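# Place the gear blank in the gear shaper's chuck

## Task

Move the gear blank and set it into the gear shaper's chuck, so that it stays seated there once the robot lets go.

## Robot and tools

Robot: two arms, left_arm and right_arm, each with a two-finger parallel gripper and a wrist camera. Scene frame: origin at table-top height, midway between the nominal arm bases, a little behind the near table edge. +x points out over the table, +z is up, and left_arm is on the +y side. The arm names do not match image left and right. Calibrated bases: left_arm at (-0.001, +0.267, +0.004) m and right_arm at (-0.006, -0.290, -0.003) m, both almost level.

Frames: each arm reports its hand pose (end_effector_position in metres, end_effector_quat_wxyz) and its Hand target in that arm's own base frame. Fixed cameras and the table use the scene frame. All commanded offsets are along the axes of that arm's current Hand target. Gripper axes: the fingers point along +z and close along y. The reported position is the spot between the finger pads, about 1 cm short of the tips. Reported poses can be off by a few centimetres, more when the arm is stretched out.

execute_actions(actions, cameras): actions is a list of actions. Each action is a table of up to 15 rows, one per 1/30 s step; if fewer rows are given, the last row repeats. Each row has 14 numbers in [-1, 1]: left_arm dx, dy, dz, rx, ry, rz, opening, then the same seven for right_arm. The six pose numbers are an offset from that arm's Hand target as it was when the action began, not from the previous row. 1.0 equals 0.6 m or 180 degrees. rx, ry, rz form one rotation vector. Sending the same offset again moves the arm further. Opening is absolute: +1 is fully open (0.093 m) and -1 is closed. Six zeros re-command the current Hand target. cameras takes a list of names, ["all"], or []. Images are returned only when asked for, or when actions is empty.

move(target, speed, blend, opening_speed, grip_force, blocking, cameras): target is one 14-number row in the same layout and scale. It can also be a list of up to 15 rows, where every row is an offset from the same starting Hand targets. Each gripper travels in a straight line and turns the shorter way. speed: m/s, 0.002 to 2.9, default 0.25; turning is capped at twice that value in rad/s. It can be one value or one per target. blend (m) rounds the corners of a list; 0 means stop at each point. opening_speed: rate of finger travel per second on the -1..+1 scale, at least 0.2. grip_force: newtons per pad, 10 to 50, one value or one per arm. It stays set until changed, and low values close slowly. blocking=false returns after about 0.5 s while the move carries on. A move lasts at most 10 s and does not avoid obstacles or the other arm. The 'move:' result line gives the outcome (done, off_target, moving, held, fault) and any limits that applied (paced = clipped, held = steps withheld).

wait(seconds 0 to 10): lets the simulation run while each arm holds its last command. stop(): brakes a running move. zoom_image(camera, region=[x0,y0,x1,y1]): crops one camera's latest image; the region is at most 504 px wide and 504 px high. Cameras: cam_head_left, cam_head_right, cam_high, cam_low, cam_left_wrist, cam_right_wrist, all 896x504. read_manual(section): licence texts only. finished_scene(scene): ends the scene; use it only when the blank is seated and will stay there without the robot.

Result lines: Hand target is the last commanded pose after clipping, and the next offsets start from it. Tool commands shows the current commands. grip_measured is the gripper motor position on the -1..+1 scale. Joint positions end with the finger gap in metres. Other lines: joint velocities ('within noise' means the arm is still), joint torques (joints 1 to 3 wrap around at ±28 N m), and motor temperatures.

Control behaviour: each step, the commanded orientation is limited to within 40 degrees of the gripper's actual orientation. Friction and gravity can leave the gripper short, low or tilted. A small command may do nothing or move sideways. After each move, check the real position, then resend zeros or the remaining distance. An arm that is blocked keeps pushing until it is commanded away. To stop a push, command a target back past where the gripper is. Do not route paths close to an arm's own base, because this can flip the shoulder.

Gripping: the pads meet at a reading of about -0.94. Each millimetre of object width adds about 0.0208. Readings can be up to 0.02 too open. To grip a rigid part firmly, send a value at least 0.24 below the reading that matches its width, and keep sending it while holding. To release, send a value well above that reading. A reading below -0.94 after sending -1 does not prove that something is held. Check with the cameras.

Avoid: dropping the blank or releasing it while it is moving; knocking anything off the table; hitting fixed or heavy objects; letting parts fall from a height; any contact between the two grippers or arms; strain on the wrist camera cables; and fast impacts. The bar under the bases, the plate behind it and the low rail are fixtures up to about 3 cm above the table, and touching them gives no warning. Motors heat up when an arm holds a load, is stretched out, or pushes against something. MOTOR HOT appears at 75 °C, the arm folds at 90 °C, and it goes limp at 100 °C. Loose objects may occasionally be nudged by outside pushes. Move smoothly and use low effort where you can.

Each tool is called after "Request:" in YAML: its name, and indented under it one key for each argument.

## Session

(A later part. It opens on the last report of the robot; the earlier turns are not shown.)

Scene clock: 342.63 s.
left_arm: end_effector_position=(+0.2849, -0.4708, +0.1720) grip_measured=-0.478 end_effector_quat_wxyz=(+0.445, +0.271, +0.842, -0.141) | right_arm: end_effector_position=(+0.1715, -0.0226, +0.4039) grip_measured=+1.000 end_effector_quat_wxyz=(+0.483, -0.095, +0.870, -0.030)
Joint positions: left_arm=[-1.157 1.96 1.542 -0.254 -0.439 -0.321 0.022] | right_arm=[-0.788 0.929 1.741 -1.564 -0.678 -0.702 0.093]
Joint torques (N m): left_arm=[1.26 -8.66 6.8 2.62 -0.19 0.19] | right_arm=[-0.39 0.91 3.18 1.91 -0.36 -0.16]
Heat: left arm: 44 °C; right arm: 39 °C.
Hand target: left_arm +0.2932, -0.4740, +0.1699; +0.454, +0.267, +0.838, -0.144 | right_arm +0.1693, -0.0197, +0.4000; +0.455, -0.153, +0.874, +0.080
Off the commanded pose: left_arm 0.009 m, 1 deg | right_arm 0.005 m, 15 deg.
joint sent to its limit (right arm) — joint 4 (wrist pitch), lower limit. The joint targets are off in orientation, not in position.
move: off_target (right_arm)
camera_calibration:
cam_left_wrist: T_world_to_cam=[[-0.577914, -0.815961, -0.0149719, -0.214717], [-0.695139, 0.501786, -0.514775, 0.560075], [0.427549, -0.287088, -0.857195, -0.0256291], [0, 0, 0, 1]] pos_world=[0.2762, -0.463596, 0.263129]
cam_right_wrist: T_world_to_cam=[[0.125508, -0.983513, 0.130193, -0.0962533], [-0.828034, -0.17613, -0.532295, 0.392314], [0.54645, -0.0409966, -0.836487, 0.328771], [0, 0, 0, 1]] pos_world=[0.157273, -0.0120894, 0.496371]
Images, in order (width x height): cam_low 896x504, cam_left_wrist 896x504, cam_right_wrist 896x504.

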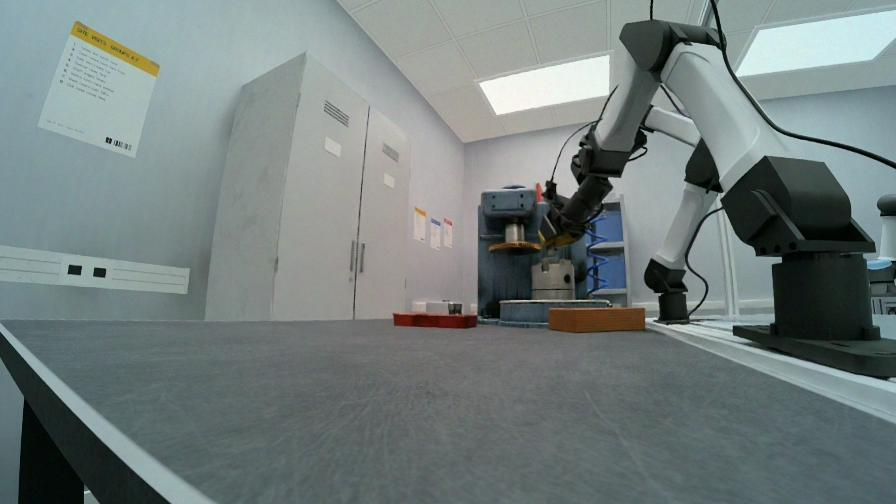

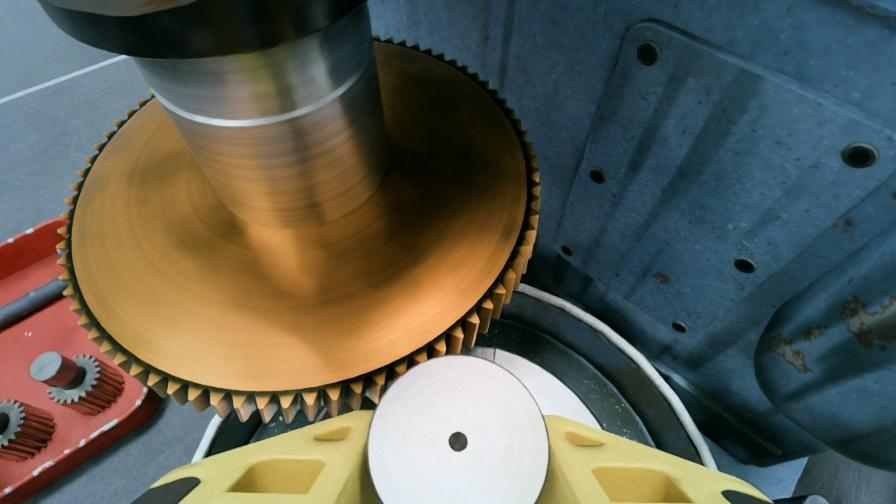

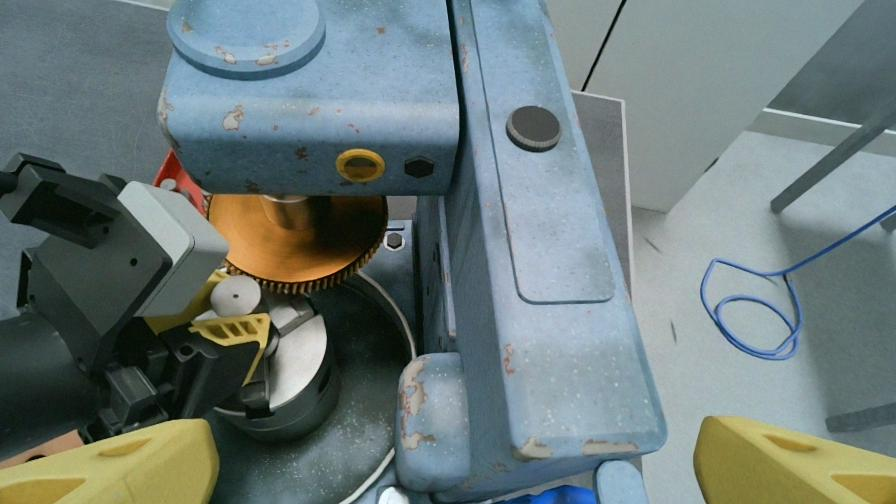

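Request:
move:
  target:
    - [0.0013,0.0034,-0.002,0,0,0,-0.7,0,0,0,0,0,0,1]
    - [0.021,0.0037,0.0106,0,0,0,-0.7,0,0,0,0,0,0,1]
  speed: 0.03
  cameras: ["cam_left_wrist","cam_low","cam_right_wrist"]

Request:
zoom_image:
  camera: "cam_low"
  region: [530, 220, 580, 270]

Request:
zoom_image:
  camera: "cam_right_wrist"
  region: [150, 240, 350, 420]

Scene clock: 353.70 s.
left_arm: end_effector_position=(+0.2874, -0.4703, +0.1643) grip_measured=-0.478 end_effector_quat_wxyz=(+0.452, +0.266, +0.839, -0.147) | right_arm: end_effector_position=(+0.1715, -0.0226, +0.4039) grip_measured=+1.000 end_effector_quat_wxyz=(+0.483, -0.095, +0.870, -0.030)
Joint positions: left_arm=[-1.152 1.96 1.495 -0.185 -0.437 -0.318 0.022] | right_arm=[-0.788 0.929 1.741 -1.564 -0.678 -0.702 0.093]
Joint torques (N m): left_arm=[1.05 -8.43 6.35 2.53 -0.16 0.2] | right_arm=[-0.43 0.88 3.21 1.91 -0.37 -0.17]
Heat: left arm: 44 °C; right arm: 39 °C.
Hand target: left_arm +0.2933, -0.4713, +0.1559; +0.454, +0.267, +0.838, -0.144 | right_arm +0.1693, -0.0197, +0.4000; +0.455, -0.153, +0.874, +0.080
Off the commanded pose: left_arm 0.010 m, 0 deg | right_arm 0.005 m, 15 deg.
joint sent to its limit (right arm) — joint 4 (wrist pitch), lower limit. The joint targets are off in orientation, not in position.
move: off_target (right_arm)
camera_calibration:
cam_left_wrist: T_world_to_cam=[[-0.576043, -0.817405, -0.0047889, -0.215825], [-0.691256, 0.490253, -0.530865, 0.5536], [0.43628, -0.302491, -0.847443, -0.0444031], [0, 0, 0, 1]] pos_world=[0.277727, -0.461252, 0.255224]
cam_right_wrist: T_world_to_cam=[[0.125508, -0.983513, 0.130193, -0.0962533], [-0.828034, -0.17613, -0.532295, 0.392314], [0.54645, -0.0409966, -0.836487, 0.328771], [0, 0, 0, 1]] pos_world=[0.157273, -0.0120894, 0.496371]
Images, in order (width x height): cam_low 896x504, cam_left_wrist 896x504, cam_right_wrist 896x504.

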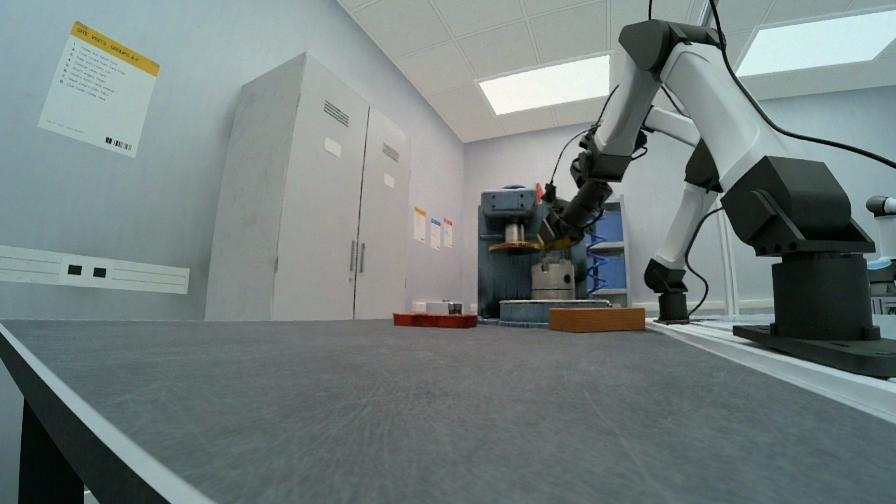

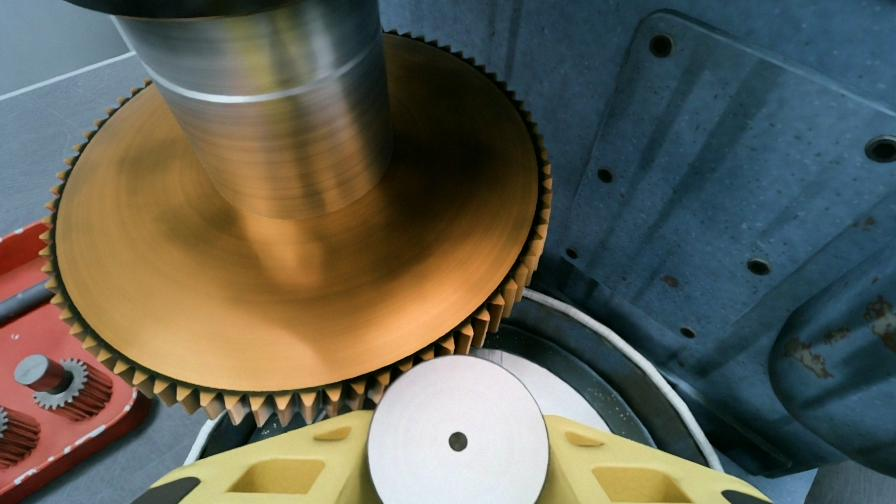

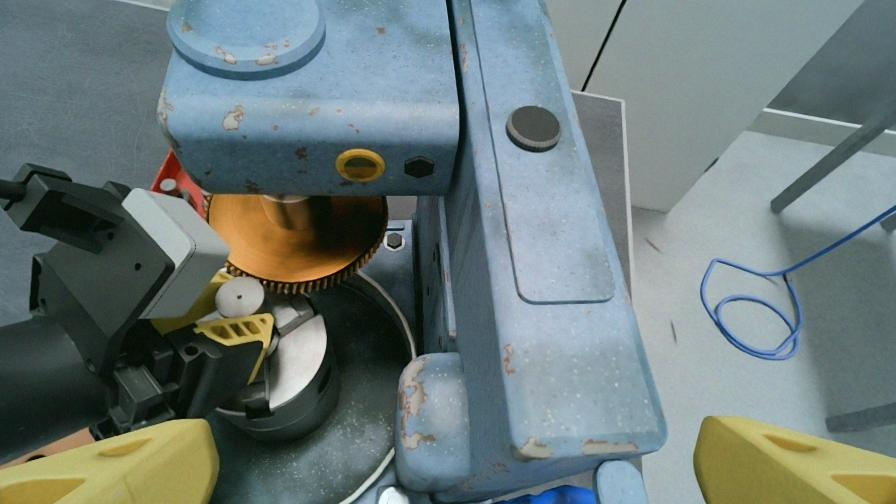

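Scaled by 10.080 from the camera's 896x504 image, which has a finer 1280x720 frame.

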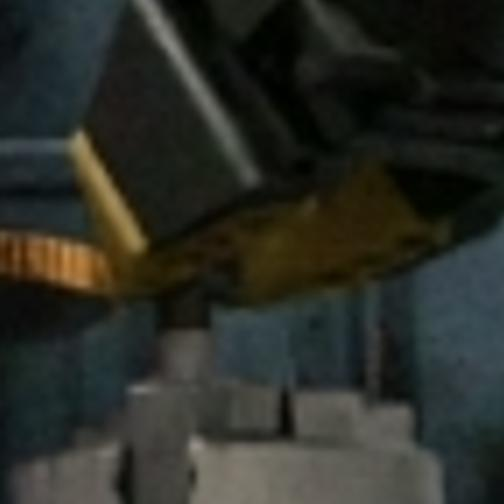

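Scaled by 2.520 from the camera's 896x504 image, which has a finer 1280x720 frame.

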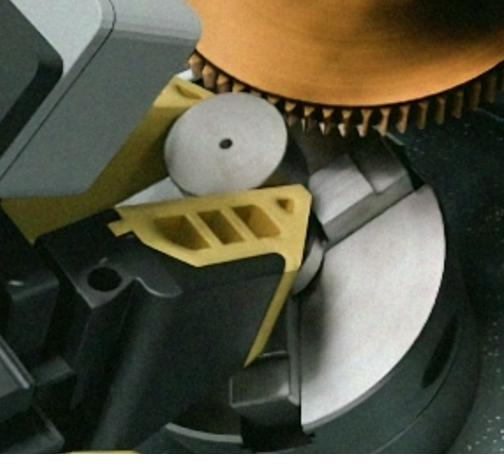

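Request:
move:
  target: [-0.0168,0.001,-0.011,0,0,0,-0.7,0,0,0,0,0,0,1]
  speed: 0.05
  cameras: ["cam_low","cam_right_wrist"]

Request:
zoom_image:
  camera: "cam_low"
  region: [530, 220, 580, 270]

Request:
zoom_image:
  camera: "cam_right_wrist"
  region: [150, 240, 350, 420]

Scene clock: 360.07 s.
left_arm: end_effector_position=(+0.2873, -0.4701, +0.1641) grip_measured=-0.478 end_effector_quat_wxyz=(+0.452, +0.267, +0.839, -0.146) | right_arm: end_effector_position=(+0.1715, -0.0226, +0.4039) grip_measured=+1.000 end_effector_quat_wxyz=(+0.483, -0.095, +0.870, -0.030)
Joint positions: left_arm=[-1.152 1.96 1.495 -0.186 -0.437 -0.317 0.022] | right_arm=[-0.788 0.929 1.741 -1.564 -0.678 -0.702 0.093]
Joint torques (N m): left_arm=[1.16 -9.36 8.69 2.01 -0.16 0.18] | right_arm=[-0.42 0.96 3.22 1.89 -0.36 -0.19]
Heat: left arm: 43 °C; right arm: 39 °C.
Hand target: left_arm +0.2936, -0.4708, +0.1679; +0.454, +0.267, +0.838, -0.144 | right_arm +0.1693, -0.0197, +0.4000; +0.455, -0.153, +0.874, +0.080
Off the commanded pose: left_arm 0.007 m, 0 deg | right_arm 0.005 m, 15 deg.
joint sent to its limit (right arm) — joint 4 (wrist pitch), lower limit. The joint targets are off in orientation, not in position.
move: off_target (right_arm)
camera_calibration:
cam_right_wrist: T_world_to_cam=[[0.125508, -0.983513, 0.130193, -0.0962533], [-0.828034, -0.17613, -0.532295, 0.392314], [0.54645, -0.0409966, -0.836487, 0.328771], [0, 0, 0, 1]] pos_world=[0.157273, -0.0120894, 0.496371]
Images, in order (width x height): cam_low 896x504, cam_right_wrist 896x504.

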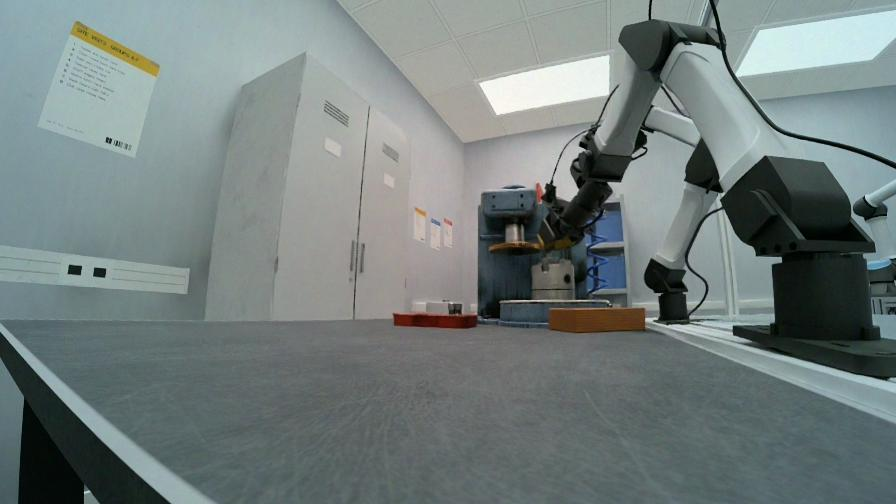

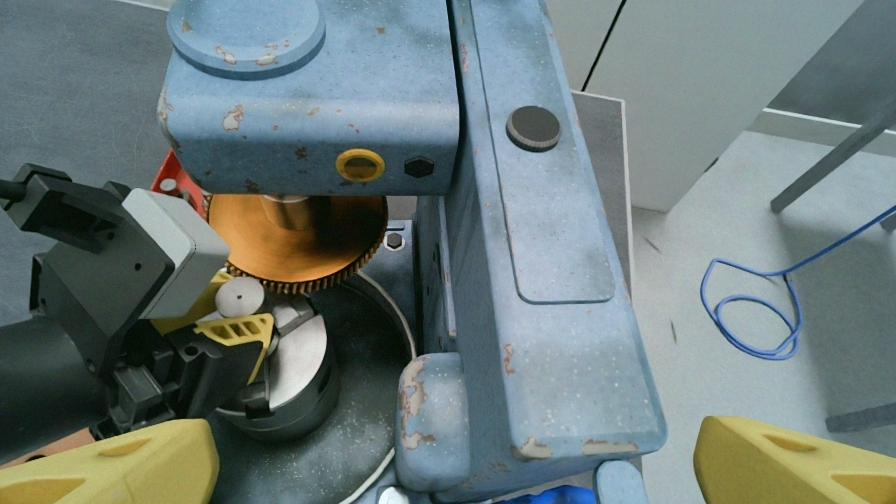

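Scaled by 10.080 from the camera's 896x504 image, which has a finer 1280x720 frame.

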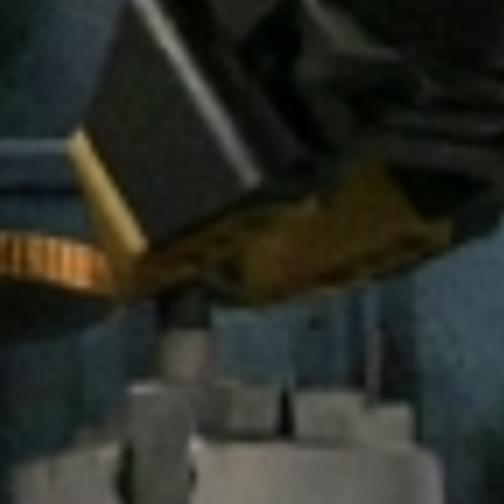

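Scaled by 2.520 from the camera's 896x504 image, which has a finer 1280x720 frame.

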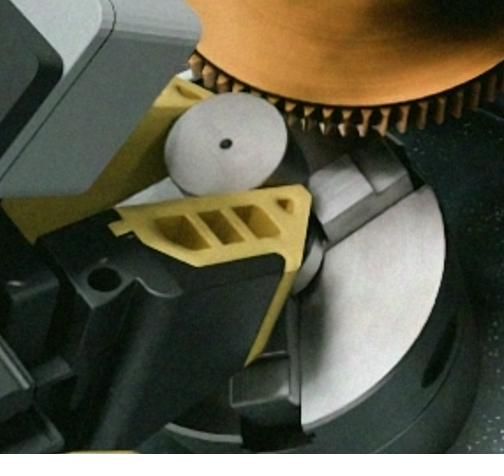

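Request:
move:
  target:
    - [-0.0277,-0.0017,-0.0185,0,0,0,-0.7,0,0,0,0,0,0,1]
    - [0.0032,-0.0017,0.0015,0,0,0,-0.7,0,0,0,0,0,0,1]
  speed: 0.06
  cameras: ["cam_low","cam_right_wrist"]

Request:
zoom_image:
  camera: "cam_low"
  region: [530, 220, 580, 270]

Request:
zoom_image:
  camera: "cam_right_wrist"
  region: [150, 240, 350, 420]

Scene clock: 368.03 s.
left_arm: end_effector_position=(+0.2864, -0.4683, +0.1657) grip_measured=-0.478 end_effector_quat_wxyz=(+0.444, +0.271, +0.843, -0.139) | right_arm: end_effector_position=(+0.1715, -0.0226, +0.4039) grip_measured=+1.000 end_effector_quat_wxyz=(+0.483, -0.095, +0.870, -0.030)
Joint positions: left_arm=[-1.152 1.96 1.519 -0.235 -0.436 -0.317 0.022] | right_arm=[-0.788 0.929 1.741 -1.564 -0.678 -0.702 0.093]
Joint torques (N m): left_arm=[0.95 -9.1 6.6 2.65 -0.19 0.16] | right_arm=[-0.44 0.85 3.26 1.91 -0.38 -0.16]
Heat: left arm: 43 °C; right arm: 39 °C.
Hand target: left_arm +0.2927, -0.4714, +0.1658; +0.454, +0.267, +0.838, -0.144 | right_arm +0.1693, -0.0197, +0.4000; +0.455, -0.153, +0.874, +0.080
Off the commanded pose: left_arm 0.007 m, 1 deg | right_arm 0.005 m, 15 deg.
joint sent to its limit (right arm) — joint 4 (wrist pitch), lower limit. The joint targets are off in orientation, not in position.
move: off_target (right_arm)
camera_calibration:
cam_right_wrist: T_world_to_cam=[[0.125508, -0.983513, 0.130193, -0.0962533], [-0.828034, -0.17613, -0.532295, 0.392314], [0.54645, -0.0409966, -0.836487, 0.328771], [0, 0, 0, 1]] pos_world=[0.157273, -0.0120894, 0.496371]
Images, in order (width x height): cam_low 896x504, cam_right_wrist 896x504.

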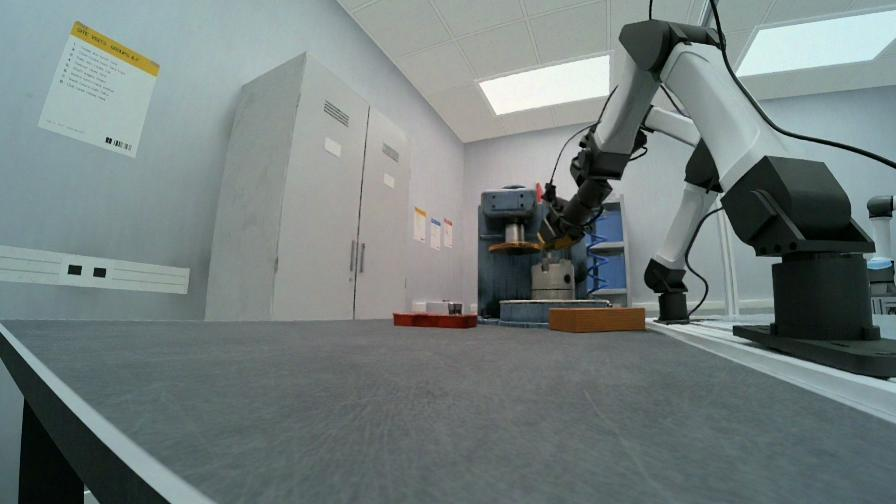

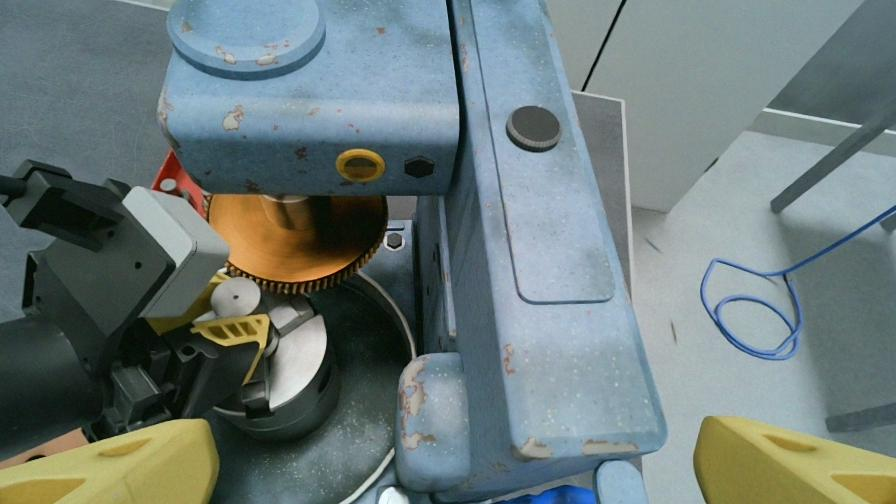

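Scaled by 10.080 from the camera's 896x504 image, which has a finer 1280x720 frame.

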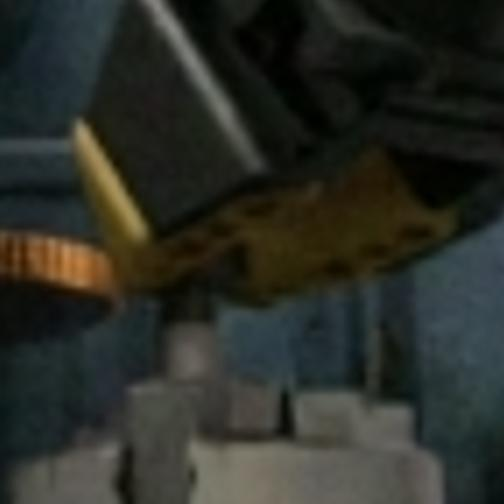

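Scaled by 2.520 from the camera's 896x504 image, which has a finer 1280x720 frame.

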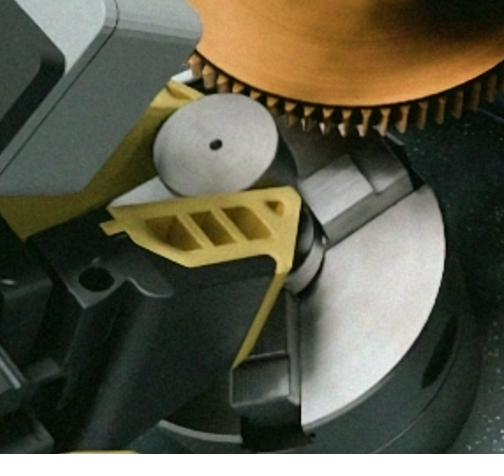

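Request:
zoom_image:
  camera: "cam_right_wrist"
  region: [245, 295, 305, 365]

Scaled by 7.200 from the camera's 896x504 image, which has a finer 1280x720 frame.

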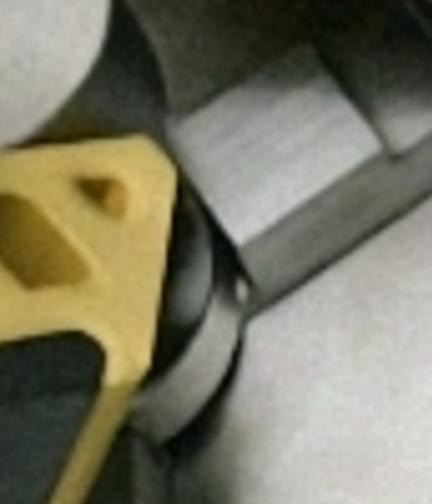

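Request:
move:
  target:
    - [-0.0227,-0.0016,-0.0202,0,0,0,-0.7,0,0,0,0,0,0,1]
    - [0.0165,-0.0016,0.0053,0,0,0,-0.7,0,0,0,0,0,0,1]
  speed: 0.06
  cameras: ["cam_low","cam_right_wrist"]

Request:
zoom_image:
  camera: "cam_low"
  region: [530, 220, 580, 270]

Request:
zoom_image:
  camera: "cam_right_wrist"
  region: [195, 265, 305, 375]

Scene clock: 382.80 s.
left_arm: end_effector_position=(+0.2879, -0.4704, +0.1641) grip_measured=-0.478 end_effector_quat_wxyz=(+0.454, +0.265, +0.838, -0.148) | right_arm: end_effector_position=(+0.1715, -0.0226, +0.4039) grip_measured=+1.000 end_effector_quat_wxyz=(+0.483, -0.095, +0.870, -0.030)
Joint positions: left_arm=[-1.152 1.96 1.489 -0.173 -0.44 -0.317 0.022] | right_arm=[-0.788 0.929 1.741 -1.564 -0.678 -0.702 0.093]
Joint torques (N m): left_arm=[0.46 -8.92 6.06 2.38 -0.19 0.14] | right_arm=[-0.44 0.85 3.33 1.92 -0.38 -0.17]
Heat: left arm: 43 °C; right arm: 39 °C.
Hand target: left_arm +0.2900, -0.4707, +0.1559; +0.454, +0.267, +0.838, -0.144 | right_arm +0.1693, -0.0197, +0.4000; +0.455, -0.153, +0.874, +0.080
Off the commanded pose: left_arm 0.009 m, 0 deg | right_arm 0.005 m, 15 deg.
joint sent to its limit (right arm) — joint 4 (wrist pitch), lower limit. The joint targets are off in orientation, not in position.
move: off_target (right_arm)
camera_calibration:
cam_right_wrist: T_world_to_cam=[[0.125508, -0.983513, 0.130193, -0.0962533], [-0.828034, -0.17613, -0.532295, 0.392314], [0.54645, -0.0409966, -0.836487, 0.328771], [0, 0, 0, 1]] pos_world=[0.157273, -0.0120894, 0.496371]
Images, in order (width x height): cam_low 896x504, cam_right_wrist 896x504.

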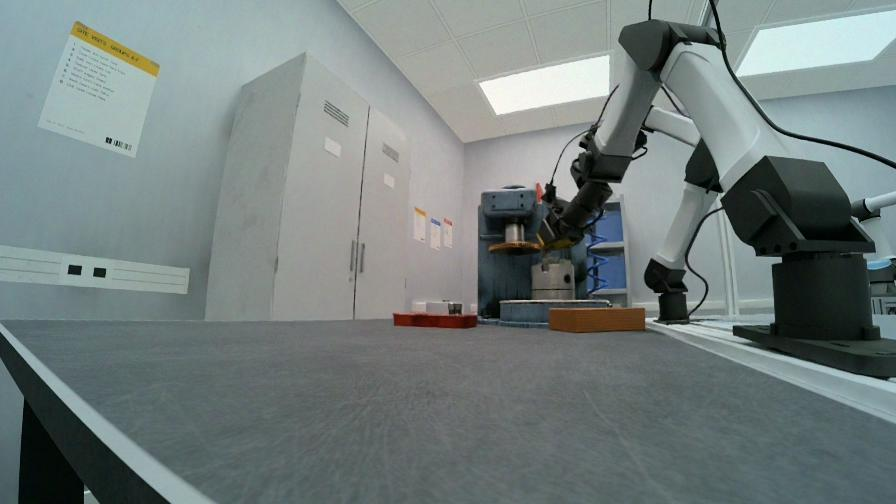

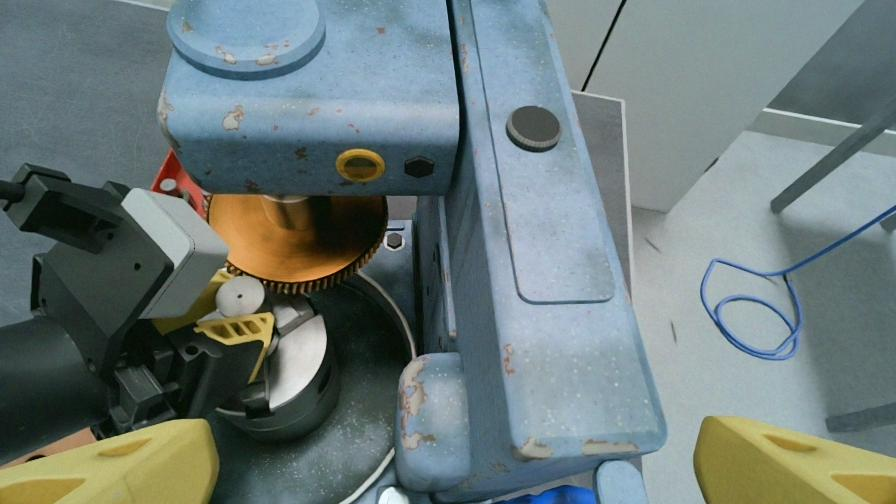

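Scaled by 10.080 from the camera's 896x504 image, which has a finer 1280x720 frame.

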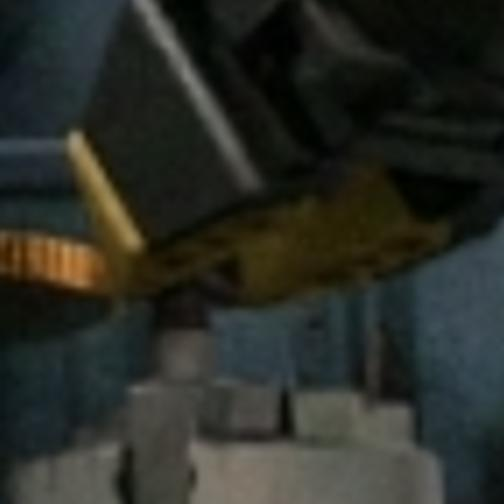

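Scaled by 4.582 from the camera's 896x504 image, which has a finer 1280x720 frame.

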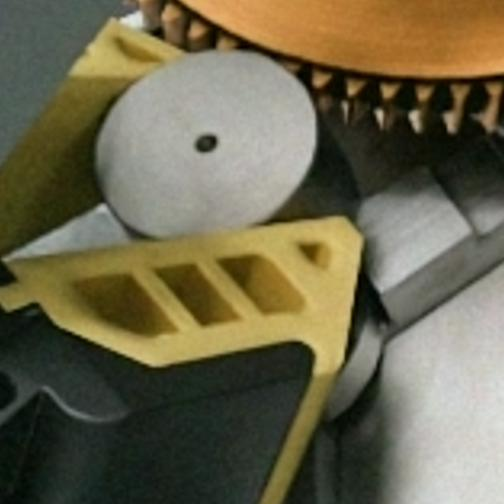

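Request:
move:
  target:
    - [-0.031,-0.0008,-0.0562,0,0,0,-0.7,0,0,0,0,0,0,1]
    - [-0.016,-0.0022,-0.0123,0,0,0,-0.7,0,0,0,0,0,0,1]
  speed: 0.08
  cameras: ["cam_low","cam_right_wrist"]

Request:
zoom_image:
  camera: "cam_low"
  region: [530, 220, 580, 270]

Request:
zoom_image:
  camera: "cam_right_wrist"
  region: [195, 265, 305, 375]

Scene clock: 414.07 s.
left_arm: end_effector_position=(+0.2793, -0.4641, +0.1646) grip_measured=-0.478 end_effector_quat_wxyz=(+0.443, +0.275, +0.842, -0.135) | right_arm: end_effector_position=(+0.1715, -0.0226, +0.4039) grip_measured=+1.000 end_effector_quat_wxyz=(+0.483, -0.095, +0.870, -0.030)
Joint positions: left_arm=[-1.163 1.938 1.489 -0.234 -0.444 -0.317 0.022] | right_arm=[-0.788 0.929 1.741 -1.564 -0.678 -0.702 0.093]
Joint torques (N m): left_arm=[1.07 -7.99 8.42 2.55 -0.17 0.11] | right_arm=[-0.27 0.88 3.28 1.91 -0.36 -0.16]
Motor temperatures (°C): left_arm=[25 42 41 40 22 26 26] | right_arm=[23 29 32 39 25 25 25]
Heat: left arm: 42 °C; right arm: 39 °C.
Hand target: left_arm +0.2883, -0.4713, +0.1678; +0.454, +0.267, +0.838, -0.144 | right_arm +0.1693, -0.0197, +0.4000; +0.455, -0.153, +0.874, +0.080
Off the commanded pose: left_arm 0.012 m, 2 deg | right_arm 0.005 m, 15 deg.
joint sent to its limit (right arm) — joint 4 (wrist pitch), lower limit. The joint targets are off in orientation, not in position.
move: off_target (left_arm, right_arm)
camera_calibration:
cam_right_wrist: T_world_to_cam=[[0.125508, -0.983513, 0.130193, -0.0962533], [-0.828034, -0.17613, -0.532295, 0.392314], [0.54645, -0.0409966, -0.836487, 0.328771], [0, 0, 0, 1]] pos_world=[0.157273, -0.0120894, 0.496371]
Images, in order (width x height): cam_low 896x504, cam_right_wrist 896x504.

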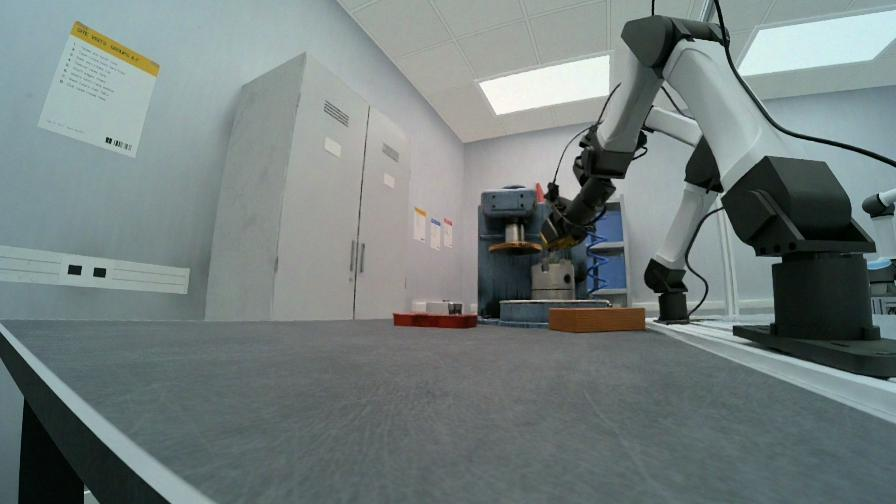

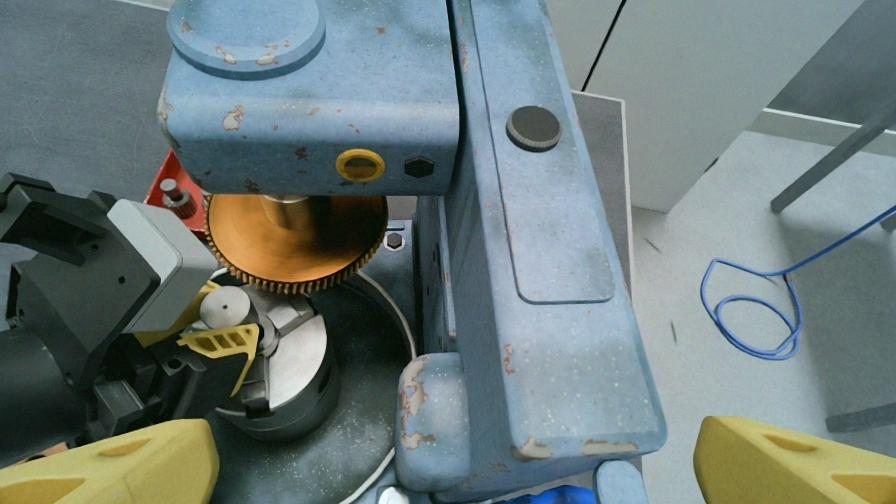

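Scaled by 10.080 from the camera's 896x504 image, which has a finer 1280x720 frame.

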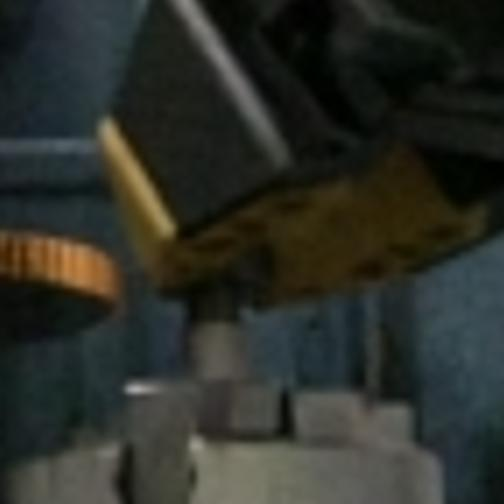

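Scaled by 4.582 from the camera's 896x504 image, which has a finer 1280x720 frame.

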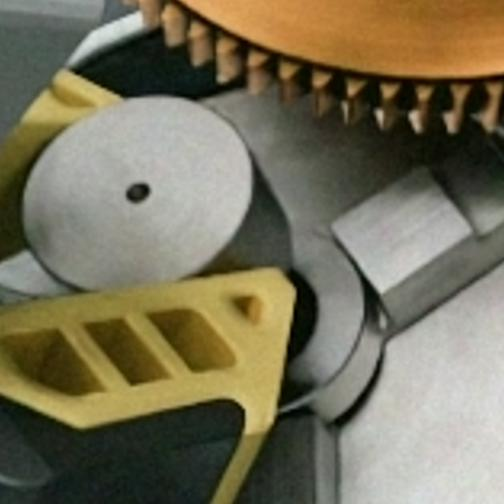

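Request:
move:
  target: [-0.0088,-0.0018,0.0012,0,0,0,-0.7,0,0,0,0,0,0,1]
  speed: 0.05
  cameras: ["cam_low","cam_right_wrist"]

Request:
zoom_image:
  camera: "cam_low"
  region: [530, 220, 580, 270]

Request:
zoom_image:
  camera: "cam_right_wrist"
  region: [195, 265, 305, 375]

Scene clock: 435.50 s.
left_arm: end_effector_position=(+0.2806, -0.4676, +0.1648) grip_measured=-0.478 end_effector_quat_wxyz=(+0.444, +0.275, +0.842, -0.137) | right_arm: end_effector_position=(+0.1715, -0.0226, +0.4039) grip_measured=+1.000 end_effector_quat_wxyz=(+0.483, -0.095, +0.870, -0.030)
Joint positions: left_arm=[-1.163 1.951 1.504 -0.234 -0.443 -0.317 0.022] | right_arm=[-0.788 0.929 1.741 -1.564 -0.678 -0.702 0.093]
Joint torques (N m): left_arm=[1.29 -8.36 9.48 2.31 -0.18 0.13] | right_arm=[-0.43 0.87 3.23 1.94 -0.38 -0.18]
Heat: left arm: 42 °C; right arm: 39 °C.
Hand target: left_arm +0.2905, -0.4742, +0.1719; +0.454, +0.267, +0.838, -0.144 | right_arm +0.1693, -0.0197, +0.4000; +0.455, -0.153, +0.874, +0.080
Off the commanded pose: left_arm 0.014 m, 2 deg | right_arm 0.005 m, 15 deg.
joint sent to its limit (right arm) — joint 4 (wrist pitch), lower limit. The joint targets are off in orientation, not in position.
move: off_target (left_arm, right_arm)
camera_calibration:
cam_right_wrist: T_world_to_cam=[[0.125508, -0.983513, 0.130193, -0.0962533], [-0.828034, -0.17613, -0.532295, 0.392314], [0.54645, -0.0409966, -0.836487, 0.328771], [0, 0, 0, 1]] pos_world=[0.157273, -0.0120894, 0.496371]
Images, in order (width x height): cam_low 896x504, cam_right_wrist 896x504.

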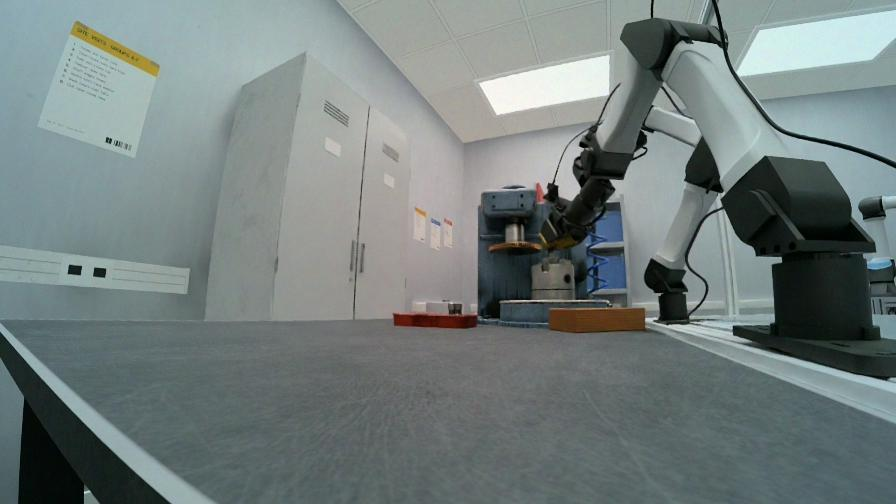

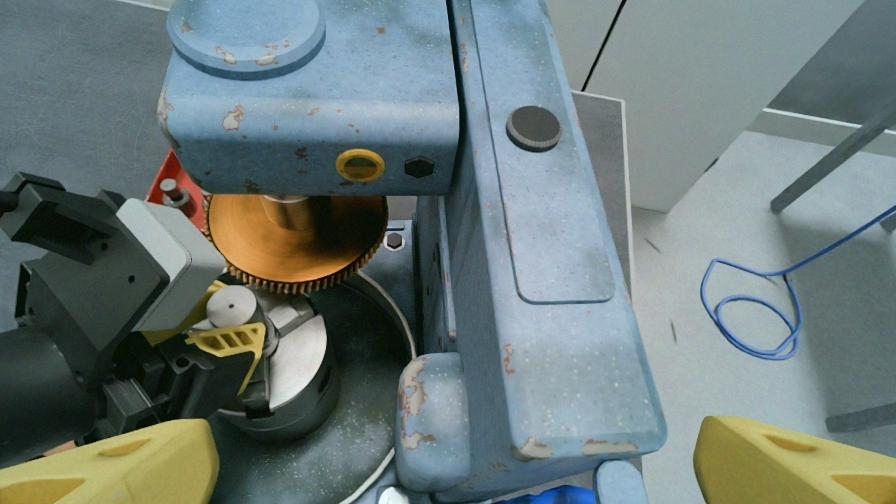

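Scaled by 10.080 from the camera's 896x504 image, which has a finer 1280x720 frame.

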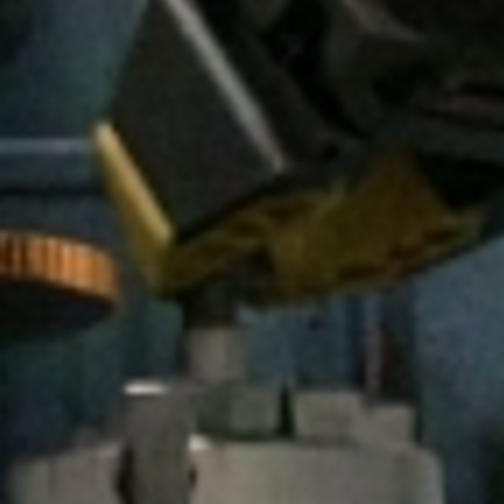

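Scaled by 4.582 from the camera's 896x504 image, which has a finer 1280x720 frame.

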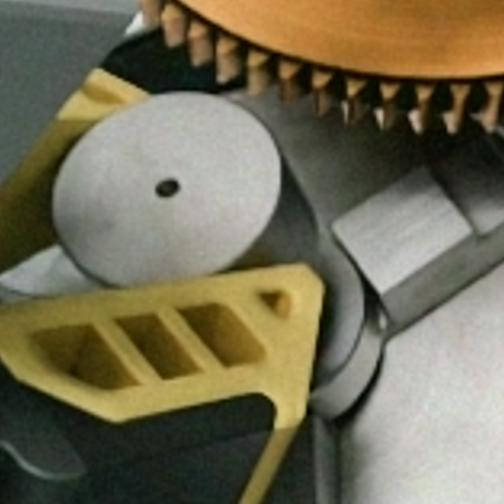

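Request:
move:
  target: [0.0313,0.0005,0.019,0,0,0,-0.7,0,0,0,0,0,0,1]
  speed: 0.03
  cameras: ["cam_low","cam_right_wrist"]

Request:
zoom_image:
  camera: "cam_low"
  region: [530, 220, 580, 270]

Request:
zoom_image:
  camera: "cam_right_wrist"
  region: [195, 265, 305, 375]

Scene clock: 444.20 s.
left_arm: end_effector_position=(+0.2830, -0.4730, +0.1640) grip_measured=-0.478 end_effector_quat_wxyz=(+0.456, +0.268, +0.835, -0.150) | right_arm: end_effector_position=(+0.1715, -0.0226, +0.4039) grip_measured=+1.000 end_effector_quat_wxyz=(+0.483, -0.095, +0.870, -0.030)
Joint positions: left_arm=[-1.163 1.958 1.483 -0.164 -0.443 -0.317 0.022] | right_arm=[-0.788 0.929 1.741 -1.564 -0.678 -0.702 0.093]
Joint torques (N m): left_arm=[1.22 -7.64 6.34 2.49 -0.17 0.12] | right_arm=[-0.43 0.95 3.21 1.92 -0.36 -0.2]
Heat: left arm: 42 °C; right arm: 38 °C.
Hand target: left_arm +0.2901, -0.4735, +0.1499; +0.454, +0.267, +0.838, -0.144 | right_arm +0.1693, -0.0197, +0.4000; +0.455, -0.153, +0.874, +0.080
Off the commanded pose: left_arm 0.016 m, 1 deg | right_arm 0.005 m, 15 deg.
joint sent to its limit (right arm) — joint 4 (wrist pitch), lower limit. The joint targets are off in orientation, not in position.
move: off_target (left_arm, right_arm)
camera_calibration:
cam_right_wrist: T_world_to_cam=[[0.125508, -0.983513, 0.130193, -0.0962533], [-0.828034, -0.17613, -0.532295, 0.392314], [0.54645, -0.0409966, -0.836487, 0.328771], [0, 0, 0, 1]] pos_world=[0.157273, -0.0120894, 0.496371]
Images, in order (width x height): cam_low 896x504, cam_right_wrist 896x504.

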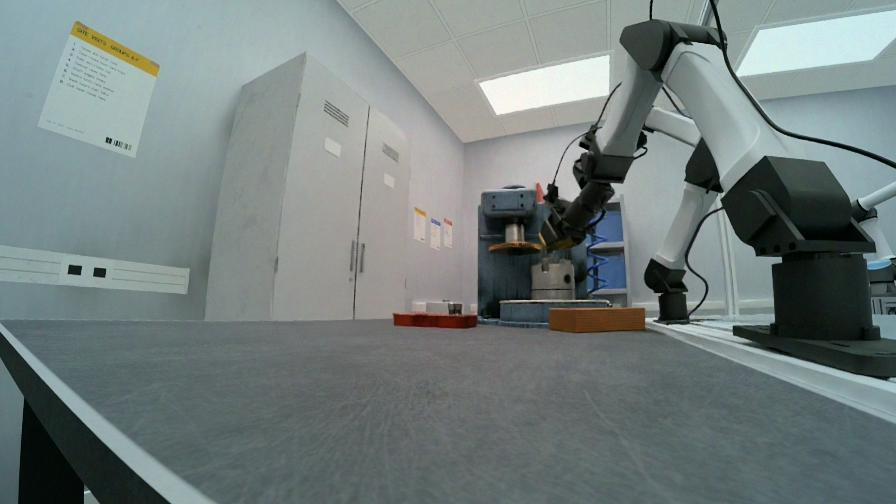

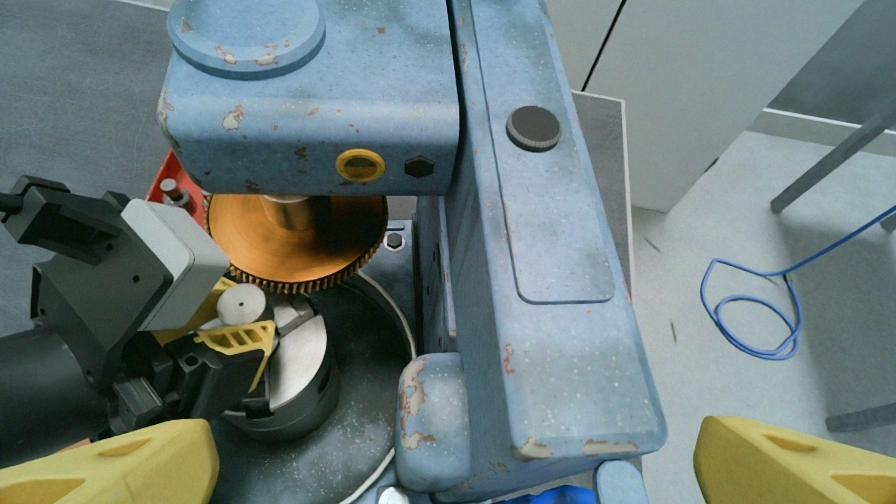

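Scaled by 10.080 from the camera's 896x504 image, which has a finer 1280x720 frame.

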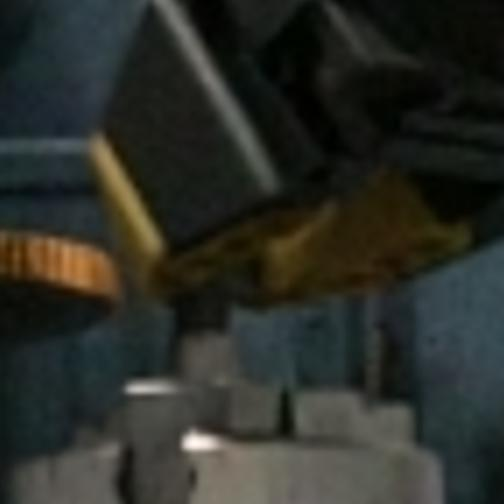

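Scaled by 4.582 from the camera's 896x504 image, which has a finer 1280x720 frame.

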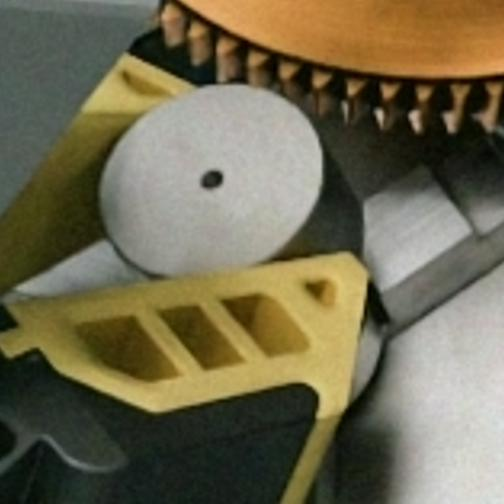

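Request:
move:
  target:
    - [-0.0567,0.0178,-0.0812,0,0,0,-0.7,0,0,0,0,0,0,1]
    - [-0.0607,0.0037,-0.0442,0,0,0,-0.7,0,0,0,0,0,0,1]
    - [-0.0258,0.0037,-0.0213,0,0,0,-0.7,0,0,0,0,0,0,1]
  speed: [0.1,0.08,0.05]

Scene clock: 458.33 s.
left_arm: end_effector_position=(+0.2825, -0.4665, +0.1710) grip_measured=-0.478 end_effector_quat_wxyz=(+0.445, +0.273, +0.842, -0.139) | right_arm: end_effector_position=(+0.1715, -0.0226, +0.4039) grip_measured=+1.000 end_effector_quat_wxyz=(+0.483, -0.095, +0.870, -0.030)
Joint positions: left_arm=[-1.158 1.943 1.516 -0.247 -0.441 -0.317 0.022] | right_arm=[-0.788 0.929 1.741 -1.564 -0.678 -0.702 0.093]
Joint torques (N m): left_arm=[1.03 -8.62 6.82 2.64 -0.18 0.13] | right_arm=[-0.53 0.94 3.22 1.91 -0.36 -0.18]
Heat: left arm: 42 °C; right arm: 38 °C.
Hand target: left_arm +0.2897, -0.4703, +0.1699; +0.454, +0.267, +0.838, -0.144 | right_arm +0.1693, -0.0197, +0.4000; +0.455, -0.153, +0.874, +0.080
Off the commanded pose: left_arm 0.008 m, 1 deg | right_arm 0.005 m, 15 deg.
joint sent to its limit (right arm) — joint 4 (wrist pitch), lower limit. The joint targets are off in orientation, not in position.
move: off_target (right_arm)


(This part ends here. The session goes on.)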